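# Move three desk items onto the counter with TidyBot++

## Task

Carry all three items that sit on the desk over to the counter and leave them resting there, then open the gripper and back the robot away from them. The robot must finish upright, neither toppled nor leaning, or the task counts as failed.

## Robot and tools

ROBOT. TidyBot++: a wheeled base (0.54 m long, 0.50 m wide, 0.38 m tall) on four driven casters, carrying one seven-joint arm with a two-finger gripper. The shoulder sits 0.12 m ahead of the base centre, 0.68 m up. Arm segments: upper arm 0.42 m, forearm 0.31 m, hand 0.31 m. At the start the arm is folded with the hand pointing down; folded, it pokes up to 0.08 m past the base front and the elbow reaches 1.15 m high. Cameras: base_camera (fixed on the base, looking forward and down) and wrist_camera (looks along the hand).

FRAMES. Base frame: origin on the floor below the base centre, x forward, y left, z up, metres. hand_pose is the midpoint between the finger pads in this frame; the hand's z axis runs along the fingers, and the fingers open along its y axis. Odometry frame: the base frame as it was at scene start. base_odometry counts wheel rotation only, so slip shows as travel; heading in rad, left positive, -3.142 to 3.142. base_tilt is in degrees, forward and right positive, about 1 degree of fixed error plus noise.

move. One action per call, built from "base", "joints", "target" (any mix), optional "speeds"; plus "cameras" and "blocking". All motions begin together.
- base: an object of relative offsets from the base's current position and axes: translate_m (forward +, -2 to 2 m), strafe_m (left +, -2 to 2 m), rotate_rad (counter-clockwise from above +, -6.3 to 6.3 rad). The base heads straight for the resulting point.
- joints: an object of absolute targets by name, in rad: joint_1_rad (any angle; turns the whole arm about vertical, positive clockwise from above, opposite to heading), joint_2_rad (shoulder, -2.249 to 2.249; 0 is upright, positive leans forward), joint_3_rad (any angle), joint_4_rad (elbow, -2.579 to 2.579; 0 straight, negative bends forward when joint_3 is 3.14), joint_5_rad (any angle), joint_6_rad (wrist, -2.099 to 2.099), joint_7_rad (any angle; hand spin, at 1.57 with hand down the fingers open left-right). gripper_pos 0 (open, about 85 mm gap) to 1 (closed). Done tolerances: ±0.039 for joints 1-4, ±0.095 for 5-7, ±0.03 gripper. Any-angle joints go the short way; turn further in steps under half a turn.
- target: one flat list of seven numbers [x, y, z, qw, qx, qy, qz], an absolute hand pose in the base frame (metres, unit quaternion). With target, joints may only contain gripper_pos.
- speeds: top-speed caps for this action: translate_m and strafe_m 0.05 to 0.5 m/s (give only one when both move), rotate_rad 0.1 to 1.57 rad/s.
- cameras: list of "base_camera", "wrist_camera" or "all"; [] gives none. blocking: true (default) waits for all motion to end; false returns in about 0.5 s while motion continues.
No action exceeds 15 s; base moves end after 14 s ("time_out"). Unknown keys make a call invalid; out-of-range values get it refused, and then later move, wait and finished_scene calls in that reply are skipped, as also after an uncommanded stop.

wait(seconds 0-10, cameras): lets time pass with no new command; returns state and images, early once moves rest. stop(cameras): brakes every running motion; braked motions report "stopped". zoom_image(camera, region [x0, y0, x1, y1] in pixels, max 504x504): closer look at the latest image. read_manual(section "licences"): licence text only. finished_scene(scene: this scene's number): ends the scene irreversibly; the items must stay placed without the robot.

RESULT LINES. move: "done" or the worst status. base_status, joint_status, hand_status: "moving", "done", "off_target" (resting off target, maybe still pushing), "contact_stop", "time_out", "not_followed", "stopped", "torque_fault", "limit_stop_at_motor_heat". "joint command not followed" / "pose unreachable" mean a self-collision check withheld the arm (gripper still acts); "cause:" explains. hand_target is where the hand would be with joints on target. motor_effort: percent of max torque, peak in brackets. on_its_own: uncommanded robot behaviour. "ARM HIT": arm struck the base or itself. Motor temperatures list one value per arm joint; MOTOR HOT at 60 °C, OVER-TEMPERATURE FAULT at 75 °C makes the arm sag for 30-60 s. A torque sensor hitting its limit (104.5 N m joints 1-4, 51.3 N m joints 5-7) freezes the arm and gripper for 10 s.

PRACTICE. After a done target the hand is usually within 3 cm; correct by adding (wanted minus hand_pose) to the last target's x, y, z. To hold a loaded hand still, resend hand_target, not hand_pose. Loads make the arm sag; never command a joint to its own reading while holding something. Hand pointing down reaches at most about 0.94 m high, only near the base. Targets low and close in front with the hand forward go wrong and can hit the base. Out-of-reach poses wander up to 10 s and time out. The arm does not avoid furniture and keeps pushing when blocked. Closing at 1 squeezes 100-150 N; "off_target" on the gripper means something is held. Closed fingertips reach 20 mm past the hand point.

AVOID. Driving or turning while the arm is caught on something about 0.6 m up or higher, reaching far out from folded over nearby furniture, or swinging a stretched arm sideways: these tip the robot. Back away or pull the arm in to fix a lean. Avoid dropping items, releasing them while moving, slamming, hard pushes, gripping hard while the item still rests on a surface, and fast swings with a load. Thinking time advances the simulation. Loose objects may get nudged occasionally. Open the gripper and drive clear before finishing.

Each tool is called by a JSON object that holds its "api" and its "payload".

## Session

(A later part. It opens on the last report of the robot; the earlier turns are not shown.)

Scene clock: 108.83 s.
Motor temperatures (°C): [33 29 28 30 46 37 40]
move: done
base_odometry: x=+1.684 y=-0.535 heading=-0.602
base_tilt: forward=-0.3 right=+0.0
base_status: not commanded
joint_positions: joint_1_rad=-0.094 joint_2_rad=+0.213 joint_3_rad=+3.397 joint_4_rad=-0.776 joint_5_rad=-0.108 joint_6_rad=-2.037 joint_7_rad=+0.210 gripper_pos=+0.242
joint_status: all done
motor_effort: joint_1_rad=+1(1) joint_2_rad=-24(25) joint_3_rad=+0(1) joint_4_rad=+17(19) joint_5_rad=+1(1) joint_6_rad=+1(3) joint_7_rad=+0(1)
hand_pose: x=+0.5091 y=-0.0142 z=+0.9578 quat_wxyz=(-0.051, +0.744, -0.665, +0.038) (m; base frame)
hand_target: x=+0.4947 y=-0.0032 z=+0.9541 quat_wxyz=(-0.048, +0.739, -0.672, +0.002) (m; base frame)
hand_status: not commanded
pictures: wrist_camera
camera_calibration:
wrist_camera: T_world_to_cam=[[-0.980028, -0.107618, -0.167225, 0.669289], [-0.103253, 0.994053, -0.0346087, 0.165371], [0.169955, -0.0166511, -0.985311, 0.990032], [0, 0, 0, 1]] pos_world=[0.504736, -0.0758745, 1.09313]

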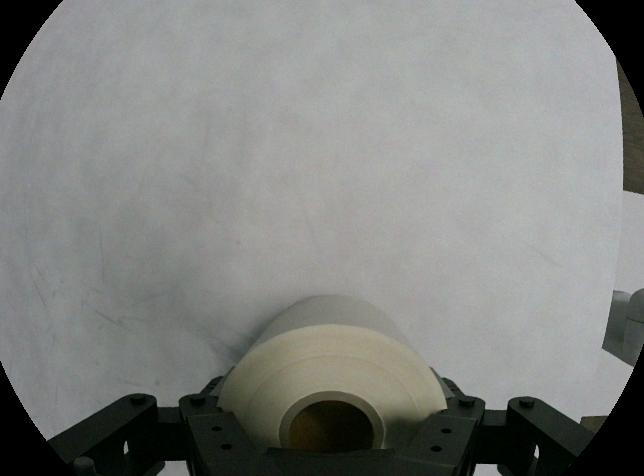

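{"api": "move", "payload": {"joints": {"joint_2_rad":0.225,"joint_4_rad":-0.835,"joint_6_rad":-2.095}, "cameras": ["wrist_camera"]}}

Scene clock: 110.03 s.
Motor temperatures (°C): [33 29 28 30 46 37 40]
move: done
base_odometry: x=+1.684 y=-0.535 heading=-0.602
base_tilt: forward=-0.3 right=+0.0
base_status: not commanded
joint_positions: joint_1_rad=-0.094 joint_2_rad=+0.220 joint_3_rad=+3.397 joint_4_rad=-0.826 joint_5_rad=-0.108 joint_6_rad=-2.040 joint_7_rad=+0.210 gripper_pos=+0.242
joint_status: all done
motor_effort: joint_1_rad=+1(1) joint_2_rad=-24(25) joint_3_rad=+1(1) joint_4_rad=+17(19) joint_5_rad=+0(1) joint_6_rad=+1(1) joint_7_rad=+0(1)
hand_pose: x=+0.5032 y=-0.0137 z=+0.9404 quat_wxyz=(-0.034, +0.744, -0.667, +0.014) (m; base frame)
hand_target: x=+0.4870 y=-0.0024 z=+0.9364 quat_wxyz=(-0.029, +0.738, -0.674, -0.025) (m; base frame)
hand_status: not commanded
pictures: wrist_camera
camera_calibration:
wrist_camera: T_world_to_cam=[[-0.988457, -0.104037, -0.110134, 0.611304], [-0.102284, 0.994524, -0.0214636, 0.150779], [0.111764, -0.00995085, -0.993685, 1.01111], [0, 0, 0, 1]] pos_world=[0.506665, -0.0762937, 1.07528]

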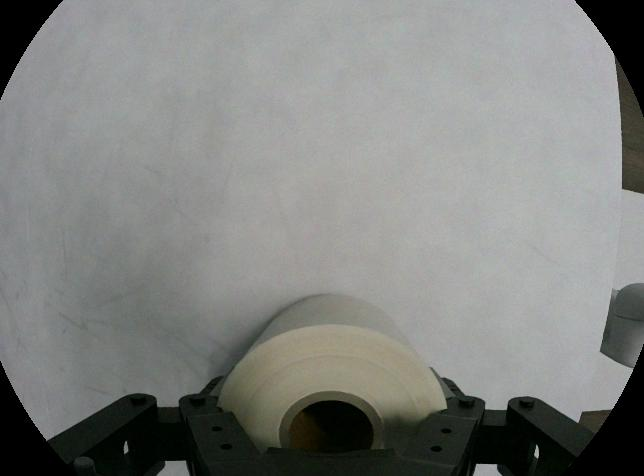

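{"api": "move", "payload": {"joints": {"joint_2_rad":0.225,"joint_4_rad":-0.868,"joint_6_rad":-2.095}, "cameras": ["wrist_camera"]}}

Scene clock: 111.40 s.
Motor temperatures (°C): [33 29 28 30 46 37 40]
move: done
base_odometry: x=+1.684 y=-0.535 heading=-0.602
base_tilt: forward=-0.3 right=+0.0
base_status: not commanded
joint_positions: joint_1_rad=-0.094 joint_2_rad=+0.218 joint_3_rad=+3.397 joint_4_rad=-0.854 joint_5_rad=-0.108 joint_6_rad=-2.041 joint_7_rad=+0.210 gripper_pos=+0.242
joint_status: all done
motor_effort: joint_1_rad=+1(1) joint_2_rad=-22(24) joint_3_rad=+0(1) joint_4_rad=+14(18) joint_5_rad=+1(1) joint_6_rad=-1(3) joint_7_rad=+0(1)
hand_pose: x=+0.4977 y=-0.0134 z=+0.9331 quat_wxyz=(-0.026, +0.743, -0.668, +0.002) (m; base frame)
hand_target: x=+0.4818 y=-0.0021 z=+0.9276 quat_wxyz=(-0.020, +0.736, -0.675, -0.039) (m; base frame)
hand_status: not commanded
pictures: wrist_camera
camera_calibration:
wrist_camera: T_world_to_cam=[[-0.991252, -0.10214, -0.0835891, 0.581754], [-0.101334, 0.994756, -0.0138416, 0.142228], [0.0845645, -0.00525009, -0.996404, 1.02059], [0, 0, 0, 1]] pos_world=[0.504771, -0.0767034, 1.06752]

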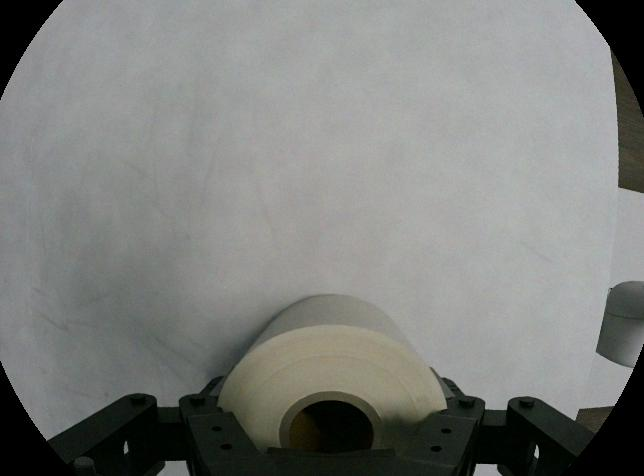

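{"api": "move", "payload": {"joints": {"gripper_pos":0.0}, "cameras": ["wrist_camera"]}}

Scene clock: 112.83 s.
Motor temperatures (°C): [33 29 28 30 46 37 40]
move: done
base_odometry: x=+1.684 y=-0.535 heading=-0.602
base_tilt: forward=-0.3 right=+0.0
base_status: not commanded
joint_positions: joint_1_rad=-0.094 joint_2_rad=+0.218 joint_3_rad=+3.397 joint_4_rad=-0.856 joint_5_rad=-0.108 joint_6_rad=-2.044 joint_7_rad=+0.210 gripper_pos=+0.000
joint_status: all done
motor_effort: joint_1_rad=+1(1) joint_2_rad=-23(24) joint_3_rad=+1(1) joint_4_rad=+17(17) joint_5_rad=+0(1) joint_6_rad=-1(2) joint_7_rad=+0(1)
hand_pose: x=+0.4967 y=-0.0133 z=+0.9324 quat_wxyz=(-0.025, +0.743, -0.668, +0.000) (m; base frame)
hand_target: x=+0.4818 y=-0.0021 z=+0.9276 quat_wxyz=(-0.020, +0.736, -0.675, -0.039) (m; base frame)
hand_status: not commanded
pictures: wrist_camera
camera_calibration:
wrist_camera: T_world_to_cam=[[-0.991637, -0.102004, -0.0790646, 0.576576], [-0.1013, 0.994773, -0.0128668, 0.141112], [0.0799638, -0.00474995, -0.996786, 1.02268], [0, 0, 0, 1]] pos_world=[0.504272, -0.076704, 1.06679]

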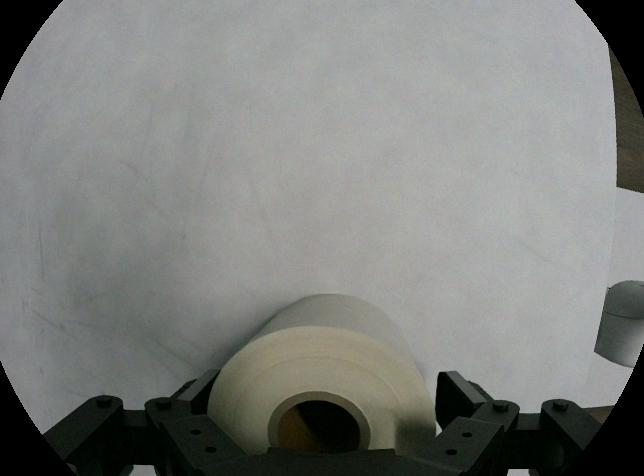

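{"api": "move", "payload": {"base": {"strafe_m":-0.12,"translate_m":0.018}, "speeds": {"strafe_m":0.1}}}

{"api": "move", "payload": {"joints": {"joint_2_rad":0.12,"joint_4_rad":-0.58}, "cameras": ["wrist_camera"]}}

Scene clock: 115.03 s.
Motor temperatures (°C): [33 29 28 30 46 37 40]
move: done
base_odometry: x=+1.631 y=-0.644 heading=-0.602
base_tilt: forward=-0.3 right=+0.0
base_status: done
joint_positions: joint_1_rad=-0.092 joint_2_rad=+0.218 joint_3_rad=+3.397 joint_4_rad=-0.856 joint_5_rad=-0.108 joint_6_rad=-2.044 joint_7_rad=+0.210 gripper_pos=+0.000
joint_status: not commanded
motor_effort: joint_1_rad=+0(3) joint_2_rad=-22(23) joint_3_rad=+0(3) joint_4_rad=+16(17) joint_5_rad=+1(2) joint_6_rad=-1(1) joint_7_rad=+1(1)
hand_pose: x=+0.4967 y=-0.0141 z=+0.9324 quat_wxyz=(-0.025, +0.743, -0.669, +0.000) (m; base frame)
hand_target: x=+0.4818 y=-0.0021 z=+0.9276 quat_wxyz=(-0.020, +0.736, -0.675, -0.039) (m; base frame)
hand_status: not commanded
pictures: base_camera, wrist_camera
camera_calibration:
wrist_camera: T_world_to_cam=[[-0.991828, -0.100109, -0.0790892, 0.576667], [-0.0994035, 0.994965, -0.0128167, 0.140814], [0.0799741, -0.00485026, -0.996785, 1.02257], [0, 0, 0, 1]] pos_world=[0.504173, -0.0774156, 1.06669]

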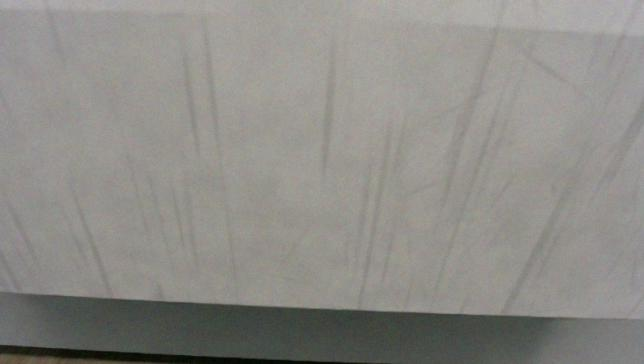

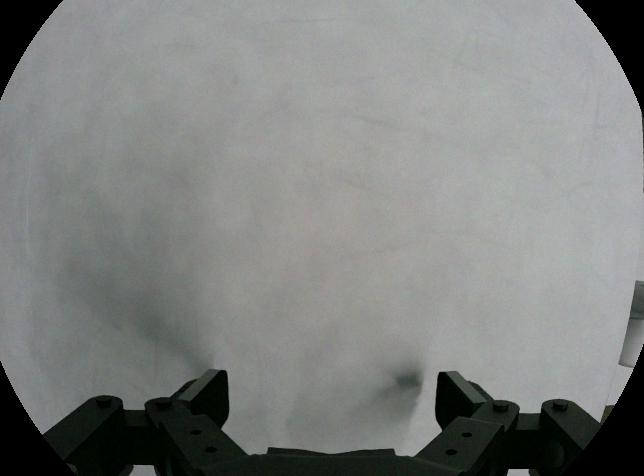

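Scene clock: 116.40 s.
Motor temperatures (°C): [33 29 28 30 46 37 40]
move: done
base_odometry: x=+1.631 y=-0.644 heading=-0.602
base_tilt: forward=-0.3 right=+0.0
base_status: not commanded
joint_positions: joint_1_rad=-0.092 joint_2_rad=+0.118 joint_3_rad=+3.397 joint_4_rad=-0.602 joint_5_rad=-0.108 joint_6_rad=-2.044 joint_7_rad=+0.210 gripper_pos=+0.000
joint_status: all done
motor_effort: joint_1_rad=+1(1) joint_2_rad=-17(26) joint_3_rad=+0(1) joint_4_rad=+14(18) joint_5_rad=+0(1) joint_6_rad=+2(3) joint_7_rad=+0(1)
hand_pose: x=+0.4932 y=-0.0179 z=+1.0476 quat_wxyz=(-0.130, +0.735, -0.650, +0.140) (m; base frame)
hand_target: x=+0.4808 y=-0.0065 z=+1.0489 quat_wxyz=(-0.135, +0.735, -0.654, +0.116) (m; base frame)
hand_status: not commanded
pictures: wrist_camera
camera_calibration:
wrist_camera: T_world_to_cam=[[-0.903913, -0.11824, -0.411047, 0.886015], [-0.0940903, 0.992458, -0.0785765, 0.212084], [0.417238, -0.0323507, -0.908221, 0.878078], [0, 0, 0, 1]] pos_world=[0.454468, -0.0773159, 1.17835]

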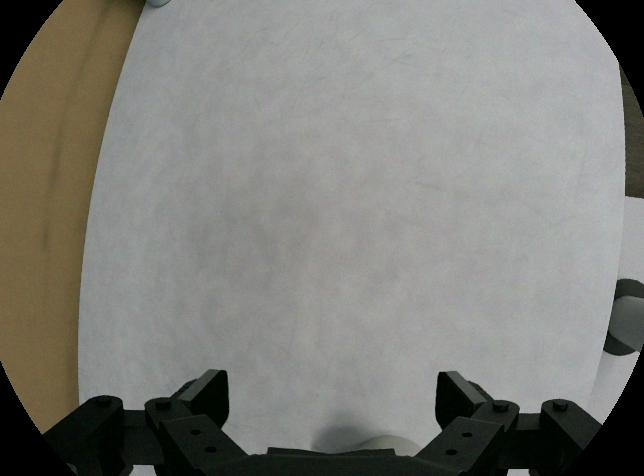

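{"api": "move", "payload": {"base": {"translate_m":-1.216,"strafe_m":-0.822}, "cameras": ["wrist_camera"]}}

{"api": "move", "payload": {"base": {"rotate_rad":3.122}, "cameras": []}}

{"api": "move", "payload": {"base": {"translate_m":1.38}}}

Scene clock: 121.50 s.
Motor temperatures (°C): [33 29 28 30 46 37 40]
move: done
base_odometry: x=+0.163 y=-0.633 heading=-0.602
base_tilt: forward=-0.3 right=+0.0
base_status: done
joint_positions: joint_1_rad=-0.092 joint_2_rad=+0.117 joint_3_rad=+3.397 joint_4_rad=-0.602 joint_5_rad=-0.108 joint_6_rad=-2.044 joint_7_rad=+0.210 gripper_pos=+0.000
joint_status: not commanded
motor_effort: joint_1_rad=+1(2) joint_2_rad=-17(20) joint_3_rad=+0(1) joint_4_rad=+14(15) joint_5_rad=+0(2) joint_6_rad=+3(4) joint_7_rad=+0(1)
hand_pose: x=+0.4928 y=-0.0179 z=+1.0480 quat_wxyz=(-0.130, +0.735, -0.650, +0.141) (m; base frame)
hand_target: x=+0.4808 y=-0.0065 z=+1.0489 quat_wxyz=(-0.135, +0.735, -0.654, +0.116) (m; base frame)
hand_status: not commanded
pictures: wrist_camera
camera_calibration:
wrist_camera: T_world_to_cam=[[-0.903513, -0.118187, -0.411943, 0.886605], [-0.0939651, 0.992464, -0.0786469, 0.212096], [0.418133, -0.0323502, -0.907809, 0.877765], [0, 0, 0, 1]] pos_world=[0.453966, -0.0773162, 1.17875]

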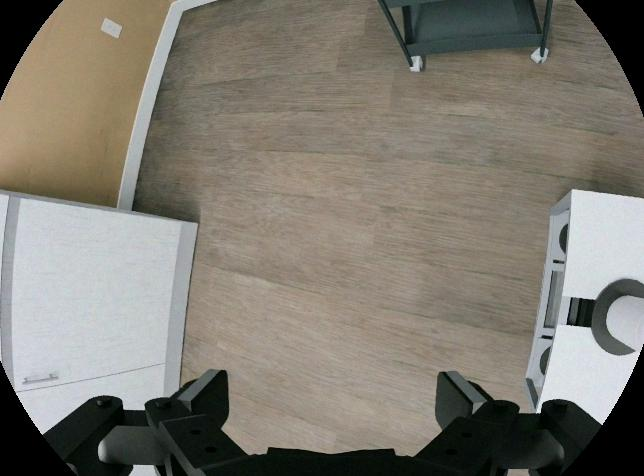

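Scene clock: 124.83 s.
Motor temperatures (°C): [33 29 28 30 46 37 40]
move: done
base_odometry: x=+0.163 y=-0.633 heading=+2.520
base_tilt: forward=-0.3 right=+0.0
base_status: done
joint_positions: joint_1_rad=-0.092 joint_2_rad=+0.123 joint_3_rad=+3.397 joint_4_rad=-0.602 joint_5_rad=-0.108 joint_6_rad=-2.044 joint_7_rad=+0.210 gripper_pos=+0.000
joint_status: not commanded
motor_effort: joint_1_rad=+0(2) joint_2_rad=-17(21) joint_3_rad=+1(2) joint_4_rad=+13(16) joint_5_rad=+0(1) joint_6_rad=+3(4) joint_7_rad=+1(1)
hand_pose: x=+0.4950 y=-0.0178 z=+1.0458 quat_wxyz=(-0.128, +0.735, -0.651, +0.139) (m; base frame)
hand_target: x=+0.4808 y=-0.0065 z=+1.0489 quat_wxyz=(-0.135, +0.735, -0.654, +0.116) (m; base frame)
hand_status: not commanded
pictures: none
No camera images: "cameras" was empty.

Scene clock: 128.47 s.
Motor temperatures (°C): [33 29 28 30 46 37 40]
move: done
base_odometry: x=-0.958 y=+0.171 heading=+2.521
base_tilt: forward=-0.3 right=+0.0
base_status: done
joint_positions: joint_1_rad=-0.092 joint_2_rad=+0.123 joint_3_rad=+3.397 joint_4_rad=-0.602 joint_5_rad=-0.108 joint_6_rad=-2.044 joint_7_rad=+0.210 gripper_pos=+0.000
joint_status: not commanded
motor_effort: joint_1_rad=+1(1) joint_2_rad=-17(21) joint_3_rad=+0(1) joint_4_rad=+15(16) joint_5_rad=+0(1) joint_6_rad=+3(4) joint_7_rad=+0(1)
hand_pose: x=+0.4948 y=-0.0178 z=+1.0460 quat_wxyz=(-0.128, +0.735, -0.651, +0.139) (m; base frame)
hand_target: x=+0.4808 y=-0.0065 z=+1.0489 quat_wxyz=(-0.135, +0.735, -0.654, +0.116) (m; base frame)
hand_status: not commanded
pictures: base_camera, wrist_camera
camera_calibration:
wrist_camera: T_world_to_cam=[[-0.905768, -0.11826, -0.406937, 0.883368], [-0.0942558, 0.992439, -0.078617, 0.212094], [0.413158, -0.0328526, -0.910067, 0.879906], [0, 0, 0, 1]] pos_world=[0.456578, -0.077116, 1.17692]

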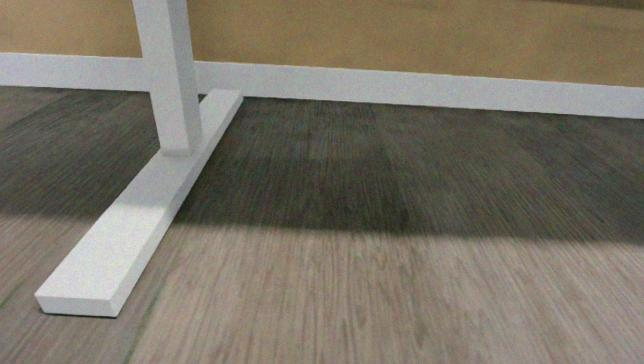

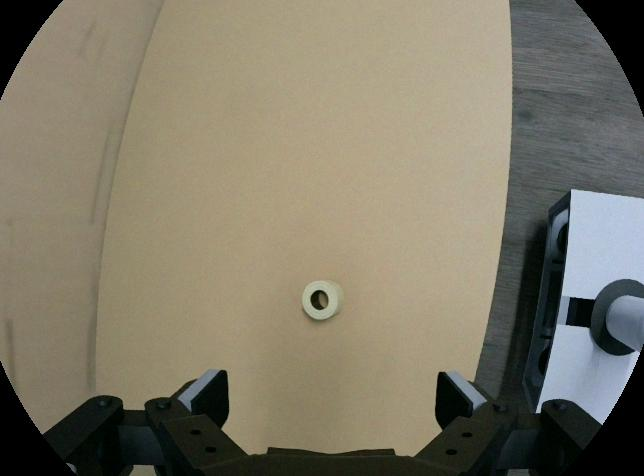

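{"api": "move", "payload": {"base": {"translate_m":0.06}, "cameras": []}}

{"api": "move", "payload": {"target": [0.60, 0.011, 0.80, -0.03, 0.733, -0.680, 0], "cameras": ["wrist_camera"]}}

Scene clock: 130.27 s.
Motor temperatures (°C): [33 29 28 30 46 37 40]
move: done
base_odometry: x=-1.007 y=+0.205 heading=+2.521
base_tilt: forward=-0.3 right=+0.0
base_status: done
joint_positions: joint_1_rad=-0.092 joint_2_rad=+0.126 joint_3_rad=+3.397 joint_4_rad=-0.601 joint_5_rad=-0.108 joint_6_rad=-2.044 joint_7_rad=+0.210 gripper_pos=+0.000
joint_status: not commanded
motor_effort: joint_1_rad=+0(1) joint_2_rad=-17(23) joint_3_rad=+0(1) joint_4_rad=+14(16) joint_5_rad=+0(1) joint_6_rad=+3(4) joint_7_rad=+0(1)
hand_pose: x=+0.4958 y=-0.0177 z=+1.0450 quat_wxyz=(-0.127, +0.736, -0.651, +0.138) (m; base frame)
hand_target: x=+0.4808 y=-0.0065 z=+1.0489 quat_wxyz=(-0.135, +0.735, -0.654, +0.116) (m; base frame)
hand_status: not commanded
pictures: none
No camera images: "cameras" was empty.

Scene clock: 131.97 s.
Motor temperatures (°C): [33 29 28 30 46 37 40]
move: done
base_odometry: x=-1.007 y=+0.205 heading=+2.521
base_tilt: forward=-0.3 right=+0.0
base_status: not commanded
joint_positions: joint_1_rad=-0.130 joint_2_rad=+0.380 joint_3_rad=+3.397 joint_4_rad=-1.060 joint_5_rad=-0.108 joint_6_rad=-1.720 joint_7_rad=+0.210 gripper_pos=+0.000
joint_status: not commanded
motor_effort: joint_1_rad=+1(1) joint_2_rad=-31(34) joint_3_rad=+1(2) joint_4_rad=+18(20) joint_5_rad=+1(1) joint_6_rad=+0(3) joint_7_rad=+0(1)
hand_pose: x=+0.5845 y=-0.0038 z=+0.8043 quat_wxyz=(-0.003, +0.747, -0.664, -0.007) (m; base frame)
hand_target: x=+0.6000 y=+0.0110 z=+0.8000 quat_wxyz=(-0.030, +0.733, -0.680, +0.000) (m; base frame)
hand_status: done (0.022 m and 4.0 deg from the pose sent, 0.268 m and 19.6 deg at the start)
pictures: wrist_camera
camera_calibration:
wrist_camera: T_world_to_cam=[[-0.992751, -0.11459, -0.036256, 0.620666], [-0.113477, 0.993045, -0.0313925, 0.160878], [0.0396011, -0.0270507, -0.998849, 0.913128], [0, 0, 0, 1]] pos_world=[0.598262, -0.0639361, 0.939631]

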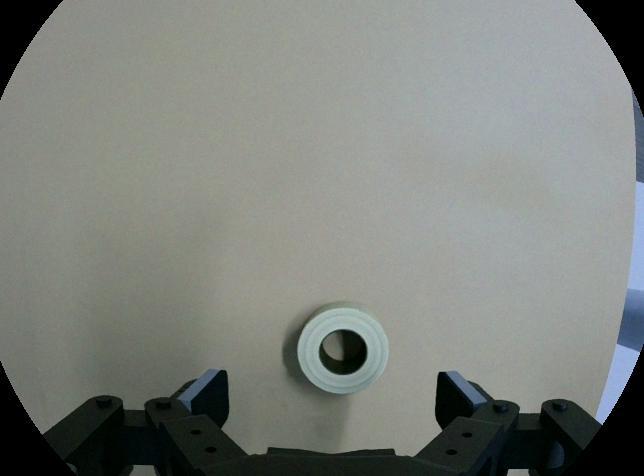

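{"api": "move", "payload": {"target": [0.595, 0.009, 0.739, -0.03, 0.733, -0.680, 0], "cameras": ["wrist_camera"]}}

Scene clock: 133.57 s.
Motor temperatures (°C): [33 29 28 30 46 37 40]
move: done
base_odometry: x=-1.007 y=+0.205 heading=+2.521
base_tilt: forward=-0.3 right=+0.0
base_status: not commanded
joint_positions: joint_1_rad=-0.146 joint_2_rad=+0.380 joint_3_rad=+3.397 joint_4_rad=-1.276 joint_5_rad=-0.108 joint_6_rad=-1.519 joint_7_rad=+0.210 gripper_pos=+0.000
joint_status: not commanded
motor_effort: joint_1_rad=+1(1) joint_2_rad=-30(32) joint_3_rad=+1(2) joint_4_rad=+18(19) joint_5_rad=+1(2) joint_6_rad=+0(1) joint_7_rad=+0(1)
hand_pose: x=+0.5817 y=-0.0021 z=+0.7372 quat_wxyz=(+0.001, +0.745, -0.667, -0.013) (m; base frame)
hand_target: x=+0.5950 y=+0.0090 z=+0.7390 quat_wxyz=(-0.030, +0.733, -0.680, +0.000) (m; base frame)
hand_status: done (0.017 m and 4.3 deg from the pose sent, 0.067 m and 4.0 deg at the start)
pictures: wrist_camera
camera_calibration:
wrist_camera: T_world_to_cam=[[-0.993923, -0.107727, -0.0226088, 0.606314], [-0.107094, 0.993867, -0.0275406, 0.150144], [0.025437, -0.024952, -0.999365, 0.854847], [0, 0, 0, 1]] pos_world=[0.596964, -0.062577, 0.872148]

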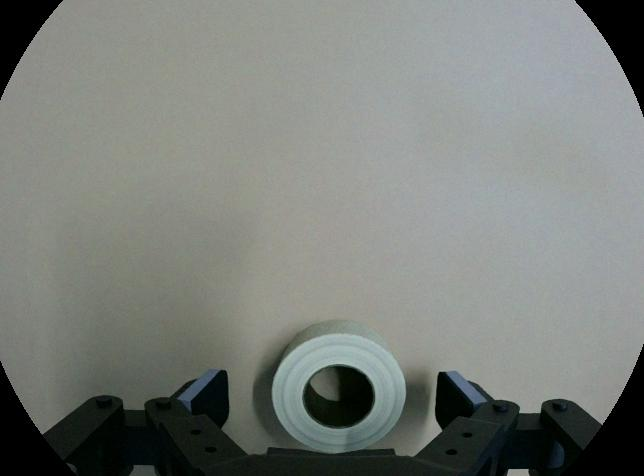

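{"api": "move", "payload": {"joints": {"gripper_pos":0.5}, "cameras": ["wrist_camera"]}}

{"api": "move", "payload": {"target": [0.59, 0.0, 0.80, -0.03, 0.733, -0.680, 0], "cameras": ["wrist_camera"]}}

Scene clock: 134.83 s.
Motor temperatures (°C): [33 29 28 30 46 37 40]
move: done
base_odometry: x=-1.007 y=+0.205 heading=+2.521
base_tilt: forward=-0.3 right=+0.0
base_status: not commanded
joint_positions: joint_1_rad=-0.146 joint_2_rad=+0.376 joint_3_rad=+3.397 joint_4_rad=-1.278 joint_5_rad=-0.108 joint_6_rad=-1.517 joint_7_rad=+0.210 gripper_pos=+0.483
joint_status: all done
motor_effort: joint_1_rad=+0(1) joint_2_rad=-30(30) joint_3_rad=+1(2) joint_4_rad=+18(19) joint_5_rad=+0(2) joint_6_rad=-1(1) joint_7_rad=+0(0)
hand_pose: x=+0.5820 y=-0.0021 z=+0.7384 quat_wxyz=(-0.001, +0.745, -0.667, -0.011) (m; base frame)
hand_target: x=+0.5950 y=+0.0090 z=+0.7390 quat_wxyz=(-0.030, +0.733, -0.680, +0.000) (m; base frame)
hand_status: not commanded
pictures: wrist_camera
camera_calibration:
wrist_camera: T_world_to_cam=[[-0.993806, -0.107593, -0.0278169, 0.610413], [-0.106824, 0.993889, -0.0277945, 0.1504], [0.0306375, -0.0246509, -0.999227, 0.852979], [0, 0, 0, 1]] pos_world=[0.596565, -0.0627777, 0.873479]

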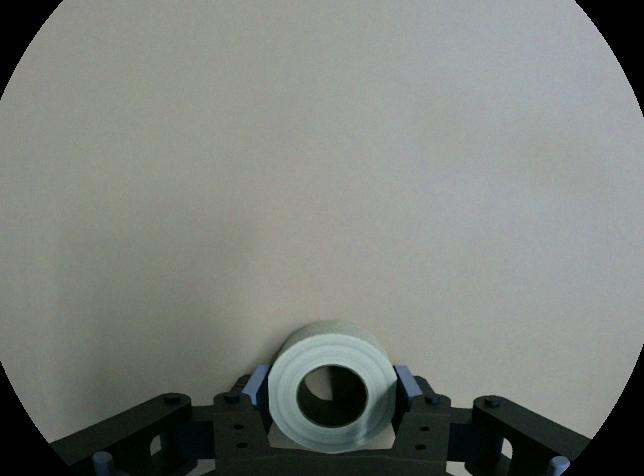

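Scene clock: 135.97 s.
Motor temperatures (°C): [33 29 28 30 46 37 40]
move: done
base_odometry: x=-1.007 y=+0.205 heading=+2.521
base_tilt: forward=-0.3 right=+0.0
base_status: not commanded
joint_positions: joint_1_rad=-0.142 joint_2_rad=+0.363 joint_3_rad=+3.397 joint_4_rad=-1.140 joint_5_rad=-0.108 joint_6_rad=-1.593 joint_7_rad=+0.210 gripper_pos=+0.483
joint_status: not commanded
motor_effort: joint_1_rad=+1(1) joint_2_rad=-30(32) joint_3_rad=+1(2) joint_4_rad=+18(20) joint_5_rad=+2(2) joint_6_rad=+0(1) joint_7_rad=+0(1)
hand_pose: x=+0.5998 y=-0.0020 z=+0.7878 quat_wxyz=(-0.024, +0.748, -0.663, +0.017) (m; base frame)
hand_target: x=+0.5900 y=+0.0000 z=+0.8000 quat_wxyz=(-0.030, +0.733, -0.680, +0.000) (m; base frame)
hand_status: done (0.016 m and 3.3 deg from the pose sent, 0.062 m and 4.1 deg at the start)
pictures: wrist_camera
camera_calibration:
wrist_camera: T_world_to_cam=[[-0.988037, -0.11761, -0.0997522, 0.682691], [-0.114152, 0.992669, -0.0397116, 0.167219], [0.103691, -0.0278496, -0.99422, 0.854015], [0, 0, 0, 1]] pos_world=[0.605058, -0.061918, 0.923819]

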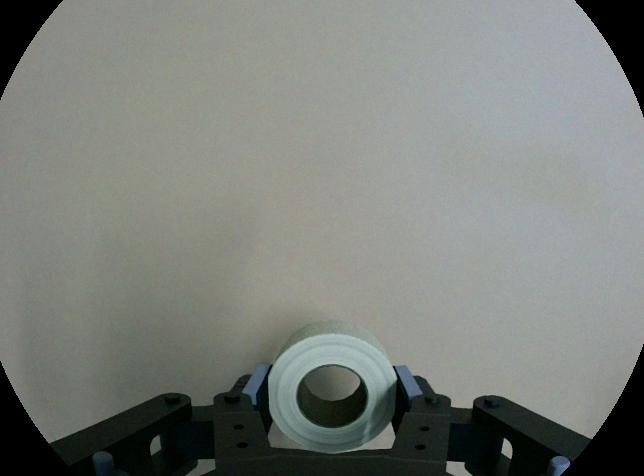

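{"api": "move", "payload": {"joints": {"joint_2_rad":0.19,"joint_4_rad":-0.73,"joint_6_rad":-2.08,"gripper_pos":0.7}, "cameras": ["wrist_camera"]}}

{"api": "move", "payload": {"base": {"translate_m":-1.1,"strafe_m":-0.72}, "cameras": []}}

{"api": "move", "payload": {"base": {"rotate_rad":-3.123}, "cameras": []}}

{"api": "move", "payload": {"base": {"translate_m":1.2}}}

Scene clock: 137.93 s.
Motor temperatures (°C): [33 29 28 30 46 37 40]
move: off_target
base_odometry: x=-1.007 y=+0.205 heading=+2.521
base_tilt: forward=-0.3 right=+0.0
base_status: not commanded
joint_positions: joint_1_rad=-0.142 joint_2_rad=+0.188 joint_3_rad=+3.397 joint_4_rad=-0.754 joint_5_rad=-0.108 joint_6_rad=-2.018 joint_7_rad=+0.210 gripper_pos=+0.496
joint_status: gripper_pos off_target (ended at +0.496, target +0.700); the others done
motor_effort: joint_1_rad=+0(1) joint_2_rad=-22(33) joint_3_rad=+1(1) joint_4_rad=+15(20) joint_5_rad=+1(1) joint_6_rad=+1(2) joint_7_rad=+1(1)
hand_pose: x=+0.5112 y=+0.0031 z=+0.9749 quat_wxyz=(-0.073, +0.758, -0.645, +0.062) (m; base frame)
hand_target: x=+0.4958 y=+0.0054 z=+0.9789 quat_wxyz=(-0.070, +0.749, -0.658, +0.039) (m; base frame)
hand_status: not commanded
pictures: wrist_camera
camera_calibration:
wrist_camera: T_world_to_cam=[[-0.960761, -0.154519, -0.230351, 0.727865], [-0.148308, 0.987955, -0.0441449, 0.181265], [0.234398, -0.00824975, -0.972106, 0.960963], [0, 0, 0, 1]] pos_world=[0.50094, -0.0586856, 1.10982]

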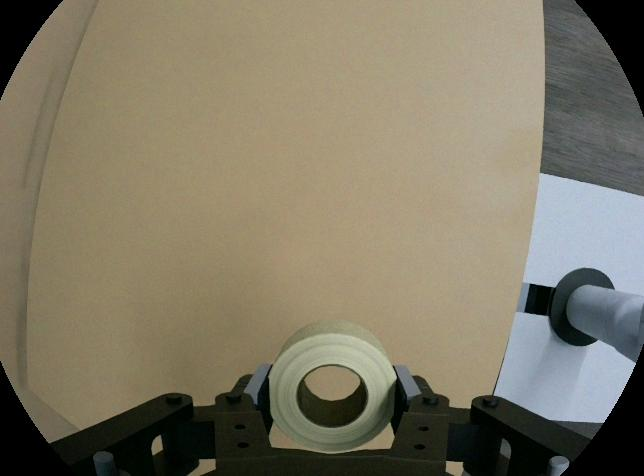

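Scene clock: 141.97 s.
Motor temperatures (°C): [33 29 28 30 46 37 40]
move: done
base_odometry: x=+0.306 y=+0.152 heading=+2.521
base_tilt: forward=-0.3 right=+0.0
base_status: done
joint_positions: joint_1_rad=-0.138 joint_2_rad=+0.188 joint_3_rad=+3.397 joint_4_rad=-0.754 joint_5_rad=-0.108 joint_6_rad=-2.025 joint_7_rad=+0.210 gripper_pos=+0.496
joint_status: not commanded
motor_effort: joint_1_rad=+1(3) joint_2_rad=-21(25) joint_3_rad=+1(2) joint_4_rad=+16(17) joint_5_rad=+1(1) joint_6_rad=+1(2) joint_7_rad=+0(1)
hand_pose: x=+0.5091 y=+0.0017 z=+0.9745 quat_wxyz=(-0.070, +0.757, -0.647, +0.059) (m; base frame)
hand_target: x=+0.4958 y=+0.0054 z=+0.9789 quat_wxyz=(-0.070, +0.749, -0.658, +0.039) (m; base frame)
hand_status: not commanded
pictures: none
No camera images: "cameras" was empty.

Scene clock: 145.30 s.
Motor temperatures (°C): [33 29 28 30 46 37 40]
move: done
base_odometry: x=+0.306 y=+0.152 heading=-0.601
base_tilt: forward=-0.3 right=+0.0
base_status: done
joint_positions: joint_1_rad=-0.131 joint_2_rad=+0.195 joint_3_rad=+3.397 joint_4_rad=-0.754 joint_5_rad=-0.108 joint_6_rad=-2.025 joint_7_rad=+0.210 gripper_pos=+0.496
joint_status: not commanded
motor_effort: joint_1_rad=+1(3) joint_2_rad=-21(26) joint_3_rad=+0(2) joint_4_rad=+16(17) joint_5_rad=+1(2) joint_6_rad=+1(2) joint_7_rad=+0(1)
hand_pose: x=+0.5110 y=-0.0010 z=+0.9720 quat_wxyz=(-0.068, +0.755, -0.650, +0.057) (m; base frame)
hand_target: x=+0.4958 y=+0.0054 z=+0.9789 quat_wxyz=(-0.070, +0.749, -0.658, +0.039) (m; base frame)
hand_status: not commanded
pictures: none
No camera images: "cameras" was empty.

Scene clock: 148.67 s.
Motor temperatures (°C): [33 29 28 30 46 37 40]
move: done
base_odometry: x=+1.296 y=-0.527 heading=-0.602
base_tilt: forward=-0.3 right=+0.0
base_status: done
joint_positions: joint_1_rad=-0.131 joint_2_rad=+0.193 joint_3_rad=+3.397 joint_4_rad=-0.754 joint_5_rad=-0.108 joint_6_rad=-2.027 joint_7_rad=+0.210 gripper_pos=+0.496
joint_status: not commanded
motor_effort: joint_1_rad=+1(2) joint_2_rad=-22(25) joint_3_rad=+1(1) joint_4_rad=+16(18) joint_5_rad=+1(1) joint_6_rad=+1(3) joint_7_rad=+0(1)
hand_pose: x=+0.5097 y=-0.0010 z=+0.9726 quat_wxyz=(-0.068, +0.755, -0.650, +0.057) (m; base frame)
hand_target: x=+0.4958 y=+0.0054 z=+0.9789 quat_wxyz=(-0.070, +0.749, -0.658, +0.039) (m; base frame)
hand_status: not commanded
pictures: base_camera, wrist_camera
camera_calibration:
wrist_camera: T_world_to_cam=[[-0.965484, -0.143843, -0.217139, 0.71487], [-0.137901, 0.98954, -0.0423548, 0.178051], [0.22096, -0.0109492, -0.975221, 0.968883], [0, 0, 0, 1]] pos_world=[0.500664, -0.0627516, 1.10764]

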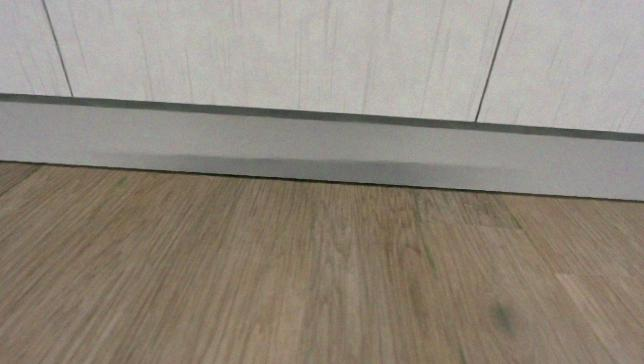

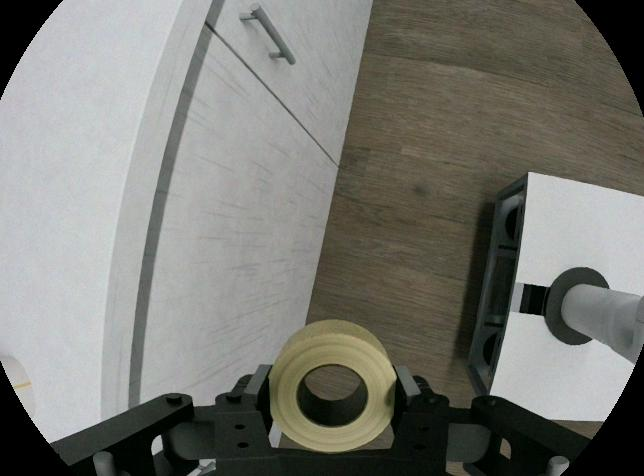

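{"api": "move", "payload": {"base": {"translate_m":0.32,"strafe_m":-0.05}, "speeds": {"translate_m":0.25}}}

{"api": "move", "payload": {"joints": {"joint_2_rad":0.215,"joint_4_rad":-0.80,"joint_6_rad":-2.095}, "cameras": ["wrist_camera"]}}

Scene clock: 151.57 s.
Motor temperatures (°C): [33 29 28 30 46 37 40]
move: done
base_odometry: x=+1.532 y=-0.749 heading=-0.602
base_tilt: forward=-0.3 right=+0.0
base_status: done
joint_positions: joint_1_rad=-0.131 joint_2_rad=+0.193 joint_3_rad=+3.397 joint_4_rad=-0.754 joint_5_rad=-0.108 joint_6_rad=-2.029 joint_7_rad=+0.210 gripper_pos=+0.496
joint_status: not commanded
motor_effort: joint_1_rad=+1(2) joint_2_rad=-22(25) joint_3_rad=+0(2) joint_4_rad=+16(17) joint_5_rad=+1(1) joint_6_rad=+2(3) joint_7_rad=+0(1)
hand_pose: x=+0.5091 y=-0.0010 z=+0.9728 quat_wxyz=(-0.068, +0.755, -0.650, +0.057) (m; base frame)
hand_target: x=+0.4958 y=+0.0054 z=+0.9789 quat_wxyz=(-0.070, +0.749, -0.658, +0.039) (m; base frame)
hand_status: not commanded
pictures: base_camera, wrist_camera
camera_calibration:
wrist_camera: T_world_to_cam=[[-0.96571, -0.143973, -0.216047, 0.713325], [-0.138098, 0.989522, -0.0421286, 0.177837], [0.219849, -0.0108484, -0.975474, 0.970023], [0, 0, 0, 1]] pos_world=[0.500165, -0.0627508, 1.10784]

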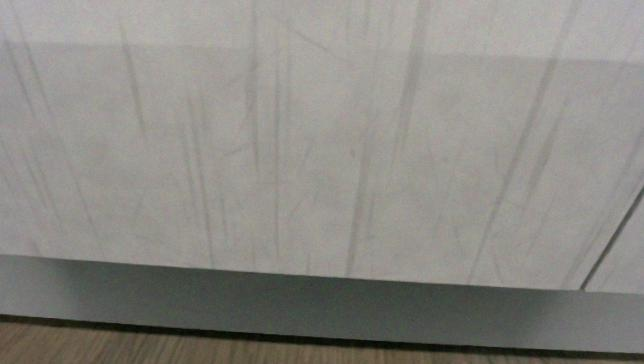

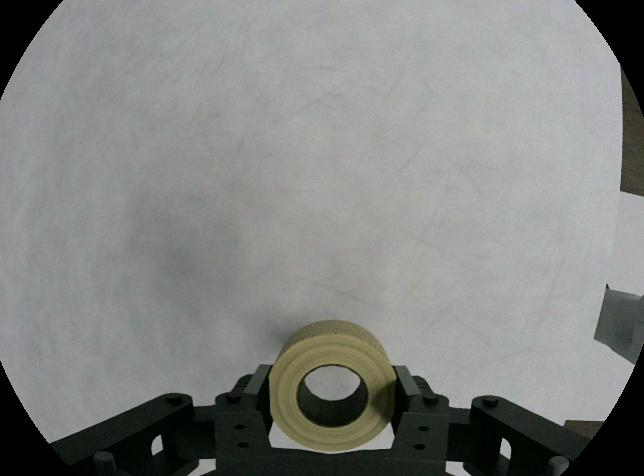

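Scene clock: 152.43 s.
Motor temperatures (°C): [33 29 28 30 46 37 40]
move: done
base_odometry: x=+1.532 y=-0.749 heading=-0.602
base_tilt: forward=-0.3 right=+0.0
base_status: not commanded
joint_positions: joint_1_rad=-0.131 joint_2_rad=+0.203 joint_3_rad=+3.397 joint_4_rad=-0.788 joint_5_rad=-0.108 joint_6_rad=-2.038 joint_7_rad=+0.210 gripper_pos=+0.496
joint_status: all done
motor_effort: joint_1_rad=+0(1) joint_2_rad=-22(23) joint_3_rad=+1(1) joint_4_rad=+16(17) joint_5_rad=+1(1) joint_6_rad=+0(2) joint_7_rad=+1(1)
hand_pose: x=+0.5046 y=-0.0004 z=+0.9579 quat_wxyz=(-0.051, +0.756, -0.652, +0.035) (m; base frame)
hand_target: x=+0.4892 y=+0.0067 z=+0.9492 quat_wxyz=(-0.036, +0.749, -0.662, -0.004) (m; base frame)
hand_status: not commanded
pictures: wrist_camera
camera_calibration:
wrist_camera: T_world_to_cam=[[-0.976206, -0.142008, -0.163875, 0.661273], [-0.138731, 0.989834, -0.0313285, 0.165951], [0.166658, -0.00784856, -0.985984, 0.993373], [0, 0, 0, 1]] pos_world=[0.503009, -0.0625616, 1.09301]

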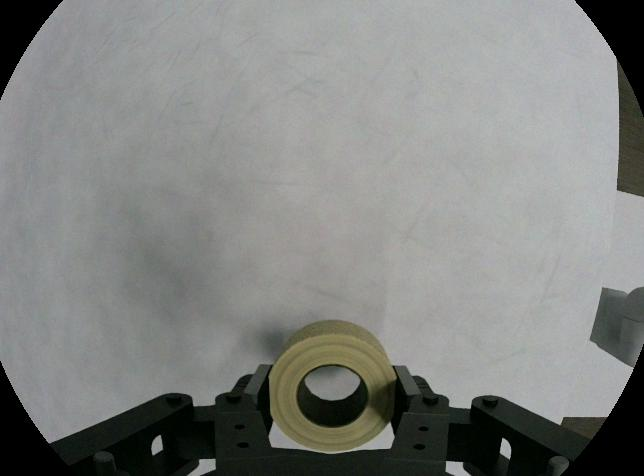

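{"api": "move", "payload": {"joints": {"joint_2_rad":0.225,"joint_4_rad":-0.855,"joint_6_rad":-2.095}, "cameras": []}}

{"api": "move", "payload": {"joints": {"joint_2_rad":0.225,"joint_4_rad":-0.885,"joint_6_rad":-2.095}, "cameras": ["wrist_camera"]}}

Scene clock: 153.57 s.
Motor temperatures (°C): [33 29 28 30 46 37 40]
move: done
base_odometry: x=+1.532 y=-0.749 heading=-0.602
base_tilt: forward=-0.3 right=+0.0
base_status: not commanded
joint_positions: joint_1_rad=-0.131 joint_2_rad=+0.213 joint_3_rad=+3.397 joint_4_rad=-0.840 joint_5_rad=-0.108 joint_6_rad=-2.039 joint_7_rad=+0.210 gripper_pos=+0.496
joint_status: all done
motor_effort: joint_1_rad=+1(1) joint_2_rad=-22(24) joint_3_rad=+1(1) joint_4_rad=+16(18) joint_5_rad=+1(1) joint_6_rad=+0(1) joint_7_rad=+1(1)
hand_pose: x=+0.4998 y=+0.0000 z=+0.9392 quat_wxyz=(-0.033, +0.756, -0.654, +0.011) (m; base frame)
hand_target: x=+0.4835 y=+0.0072 z=+0.9307 quat_wxyz=(-0.017, +0.747, -0.664, -0.030) (m; base frame)
hand_status: not commanded
pictures: none
No camera images: "cameras" was empty.

Scene clock: 154.23 s.
Motor temperatures (°C): [33 29 28 30 46 37 40]
move: done
base_odometry: x=+1.532 y=-0.749 heading=-0.602
base_tilt: forward=-0.3 right=+0.0
base_status: not commanded
joint_positions: joint_1_rad=-0.131 joint_2_rad=+0.215 joint_3_rad=+3.397 joint_4_rad=-0.870 joint_5_rad=-0.108 joint_6_rad=-2.039 joint_7_rad=+0.210 gripper_pos=+0.496
joint_status: all done
motor_effort: joint_1_rad=+1(1) joint_2_rad=-23(23) joint_3_rad=+1(1) joint_4_rad=+16(17) joint_5_rad=+1(1) joint_6_rad=+0(2) joint_7_rad=+0(1)
hand_pose: x=+0.4954 y=+0.0002 z=+0.9299 quat_wxyz=(-0.024, +0.755, -0.655, -0.003) (m; base frame)
hand_target: x=+0.4786 y=+0.0074 z=+0.9227 quat_wxyz=(-0.009, +0.746, -0.665, -0.042) (m; base frame)
hand_status: not commanded
pictures: wrist_camera
camera_calibration:
wrist_camera: T_world_to_cam=[[-0.987821, -0.136793, -0.0741487, 0.570051], [-0.136398, 0.9906, -0.0103879, 0.14256], [0.0748727, -0.000147689, -0.997193, 1.02319], [0, 0, 0, 1]] pos_world=[0.505944, -0.0630904, 1.06406]

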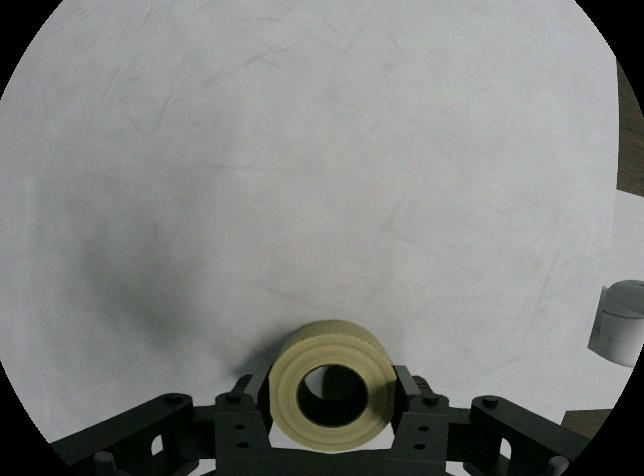

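{"api": "move", "payload": {"joints": {"joint_2_rad":0.228,"joint_4_rad":-0.902,"joint_6_rad":-2.095}, "cameras": ["wrist_camera"]}}

Scene clock: 155.03 s.
Motor temperatures (°C): [33 29 28 30 46 37 40]
move: done
base_odometry: x=+1.532 y=-0.749 heading=-0.602
base_tilt: forward=-0.3 right=+0.0
base_status: not commanded
joint_positions: joint_1_rad=-0.131 joint_2_rad=+0.213 joint_3_rad=+3.397 joint_4_rad=-0.875 joint_5_rad=-0.108 joint_6_rad=-2.040 joint_7_rad=+0.210 gripper_pos=+0.496
joint_status: all done
motor_effort: joint_1_rad=+1(1) joint_2_rad=-19(22) joint_3_rad=+1(1) joint_4_rad=+12(17) joint_5_rad=+0(1) joint_6_rad=-2(4) joint_7_rad=+0(0)
hand_pose: x=+0.4940 y=+0.0002 z=+0.9288 quat_wxyz=(-0.023, +0.755, -0.655, -0.005) (m; base frame)
hand_target: x=+0.4764 y=+0.0076 z=+0.9173 quat_wxyz=(-0.003, +0.745, -0.665, -0.050) (m; base frame)
hand_status: not commanded
pictures: wrist_camera
camera_calibration:
wrist_camera: T_world_to_cam=[[-0.988197, -0.136557, -0.0694112, 0.564425], [-0.136268, 0.990632, -0.00891167, 0.14092], [0.0699779, 0.00065202, -0.997548, 1.02491], [0, 0, 0, 1]] pos_world=[0.505244, -0.0631915, 1.06284]

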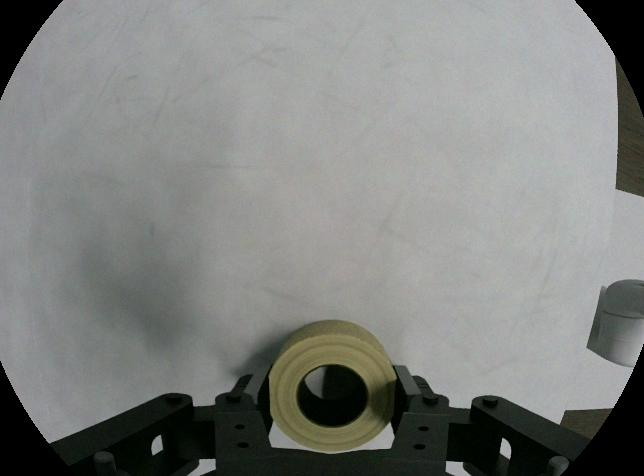

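{"api": "move", "payload": {"joints": {"joint_2_rad":0.225,"joint_4_rad":-0.885}, "cameras": []}}

{"api": "move", "payload": {"joints": {"gripper_pos":0.0}, "cameras": ["wrist_camera"]}}

{"api": "move", "payload": {"joints": {"joint_2_rad":0.12,"joint_4_rad":-0.60}, "cameras": ["wrist_camera"]}}

{"api": "move", "payload": {"base": {"translate_m":-0.55}}}

Scene clock: 155.87 s.
Motor temperatures (°C): [33 29 28 30 46 37 40]
move: done
base_odometry: x=+1.532 y=-0.749 heading=-0.602
base_tilt: forward=-0.3 right=+0.0
base_status: not commanded
joint_positions: joint_1_rad=-0.131 joint_2_rad=+0.213 joint_3_rad=+3.397 joint_4_rad=-0.875 joint_5_rad=-0.108 joint_6_rad=-2.040 joint_7_rad=+0.210 gripper_pos=+0.496
joint_status: all done
motor_effort: joint_1_rad=+0(1) joint_2_rad=-20(21) joint_3_rad=+1(1) joint_4_rad=+14(14) joint_5_rad=+0(1) joint_6_rad=-1(2) joint_7_rad=+1(1)
hand_pose: x=+0.4940 y=+0.0002 z=+0.9289 quat_wxyz=(-0.023, +0.755, -0.655, -0.005) (m; base frame)
hand_target: x=+0.4786 y=+0.0074 z=+0.9227 quat_wxyz=(-0.009, +0.746, -0.665, -0.042) (m; base frame)
hand_status: not commanded
pictures: none
No camera images: "cameras" was empty.

Scene clock: 156.80 s.
Motor temperatures (°C): [33 29 28 30 46 37 40]
move: done
base_odometry: x=+1.532 y=-0.749 heading=-0.602
base_tilt: forward=-0.3 right=+0.0
base_status: not commanded
joint_positions: joint_1_rad=-0.131 joint_2_rad=+0.215 joint_3_rad=+3.397 joint_4_rad=-0.876 joint_5_rad=-0.108 joint_6_rad=-2.043 joint_7_rad=+0.210 gripper_pos=+0.000
joint_status: all done
motor_effort: joint_1_rad=+1(2) joint_2_rad=-22(24) joint_3_rad=+1(1) joint_4_rad=+16(17) joint_5_rad=+0(2) joint_6_rad=+0(2) joint_7_rad=+0(1)
hand_pose: x=+0.4933 y=+0.0003 z=+0.9278 quat_wxyz=(-0.021, +0.755, -0.655, -0.007) (m; base frame)
hand_target: x=+0.4786 y=+0.0074 z=+0.9227 quat_wxyz=(-0.009, +0.746, -0.665, -0.042) (m; base frame)
hand_status: not commanded
pictures: wrist_camera
camera_calibration:
wrist_camera: T_world_to_cam=[[-0.988601, -0.136562, -0.0633959, 0.558282], [-0.136337, 0.990631, -0.00788104, 0.139765], [0.0638782, 0.000851982, -0.997957, 1.0274], [0, 0, 0, 1]] pos_world=[0.505344, -0.0630914, 1.0618]

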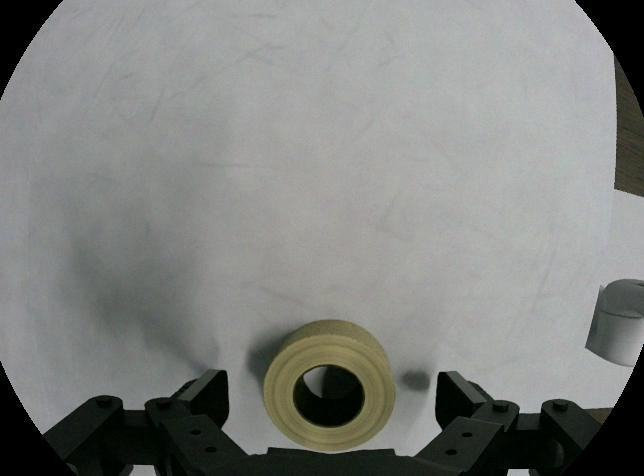

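Scene clock: 158.17 s.
Motor temperatures (°C): [33 29 28 30 46 37 40]
move: done
base_odometry: x=+1.532 y=-0.749 heading=-0.602
base_tilt: forward=-0.3 right=+0.0
base_status: not commanded
joint_positions: joint_1_rad=-0.131 joint_2_rad=+0.119 joint_3_rad=+3.397 joint_4_rad=-0.622 joint_5_rad=-0.108 joint_6_rad=-2.043 joint_7_rad=+0.210 gripper_pos=+0.000
joint_status: all done
motor_effort: joint_1_rad=+1(1) joint_2_rad=-17(25) joint_3_rad=+0(1) joint_4_rad=+14(18) joint_5_rad=+0(1) joint_6_rad=+3(3) joint_7_rad=+1(1)
hand_pose: x=+0.4928 y=-0.0037 z=+1.0412 quat_wxyz=(-0.127, +0.748, -0.638, +0.130) (m; base frame)
hand_target: x=+0.4796 y=+0.0028 z=+1.0425 quat_wxyz=(-0.127, +0.744, -0.646, +0.110) (m; base frame)
hand_status: not commanded
pictures: wrist_camera
camera_calibration:
wrist_camera: T_world_to_cam=[[-0.906661, -0.151135, -0.393859, 0.867935], [-0.132741, 0.988406, -0.0737106, 0.211377], [0.400433, -0.0145492, -0.916211, 0.889551], [0, 0, 0, 1]] pos_world=[0.458776, -0.0648087, 1.17244]

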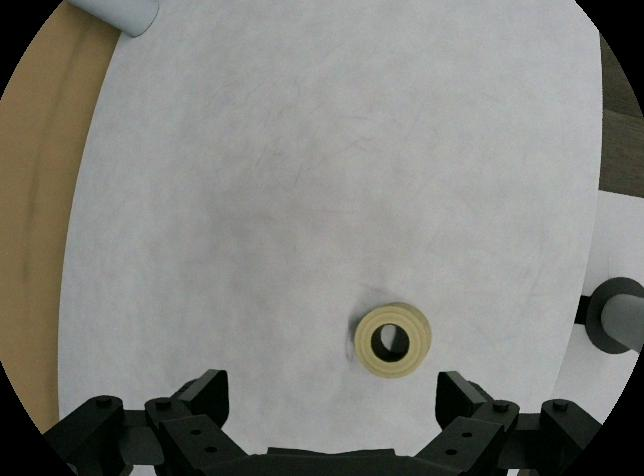

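Scene clock: 160.63 s.
Motor temperatures (°C): [33 29 28 30 46 37 40]
move: done
base_odometry: x=+1.078 y=-0.438 heading=-0.601
base_tilt: forward=-0.3 right=+0.0
base_status: done
joint_positions: joint_1_rad=-0.130 joint_2_rad=+0.111 joint_3_rad=+3.397 joint_4_rad=-0.621 joint_5_rad=-0.108 joint_6_rad=-2.045 joint_7_rad=+0.210 gripper_pos=+0.000
joint_status: not commanded
motor_effort: joint_1_rad=+1(2) joint_2_rad=-16(22) joint_3_rad=+0(1) joint_4_rad=+14(16) joint_5_rad=+1(1) joint_6_rad=+3(4) joint_7_rad=+0(1)
hand_pose: x=+0.4895 y=-0.0040 z=+1.0443 quat_wxyz=(-0.130, +0.748, -0.637, +0.132) (m; base frame)
hand_target: x=+0.4796 y=+0.0028 z=+1.0425 quat_wxyz=(-0.127, +0.744, -0.646, +0.110) (m; base frame)
hand_status: not commanded
pictures: base_camera, wrist_camera
camera_calibration:
wrist_camera: T_world_to_cam=[[-0.903782, -0.150829, -0.400535, 0.87182], [-0.132287, 0.988466, -0.0737285, 0.211255], [0.407035, -0.0136492, -0.91331, 0.887445], [0, 0, 0, 1]] pos_world=[0.454661, -0.0652102, 1.17528]

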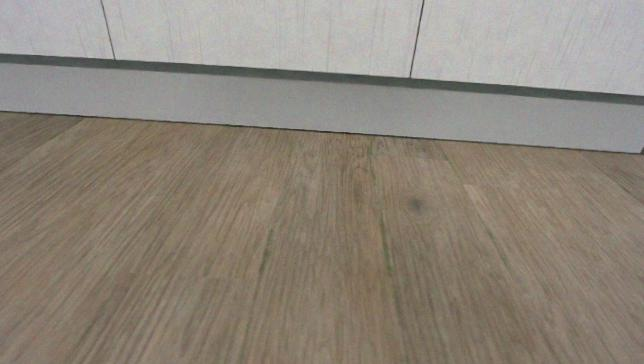

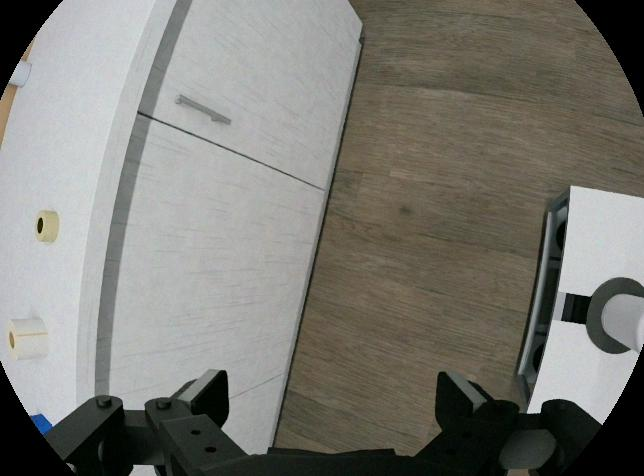

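All three are on the counter.

{"api": "finished_scene", "payload": {"scene": 2}}

The scene is finished: the task was done.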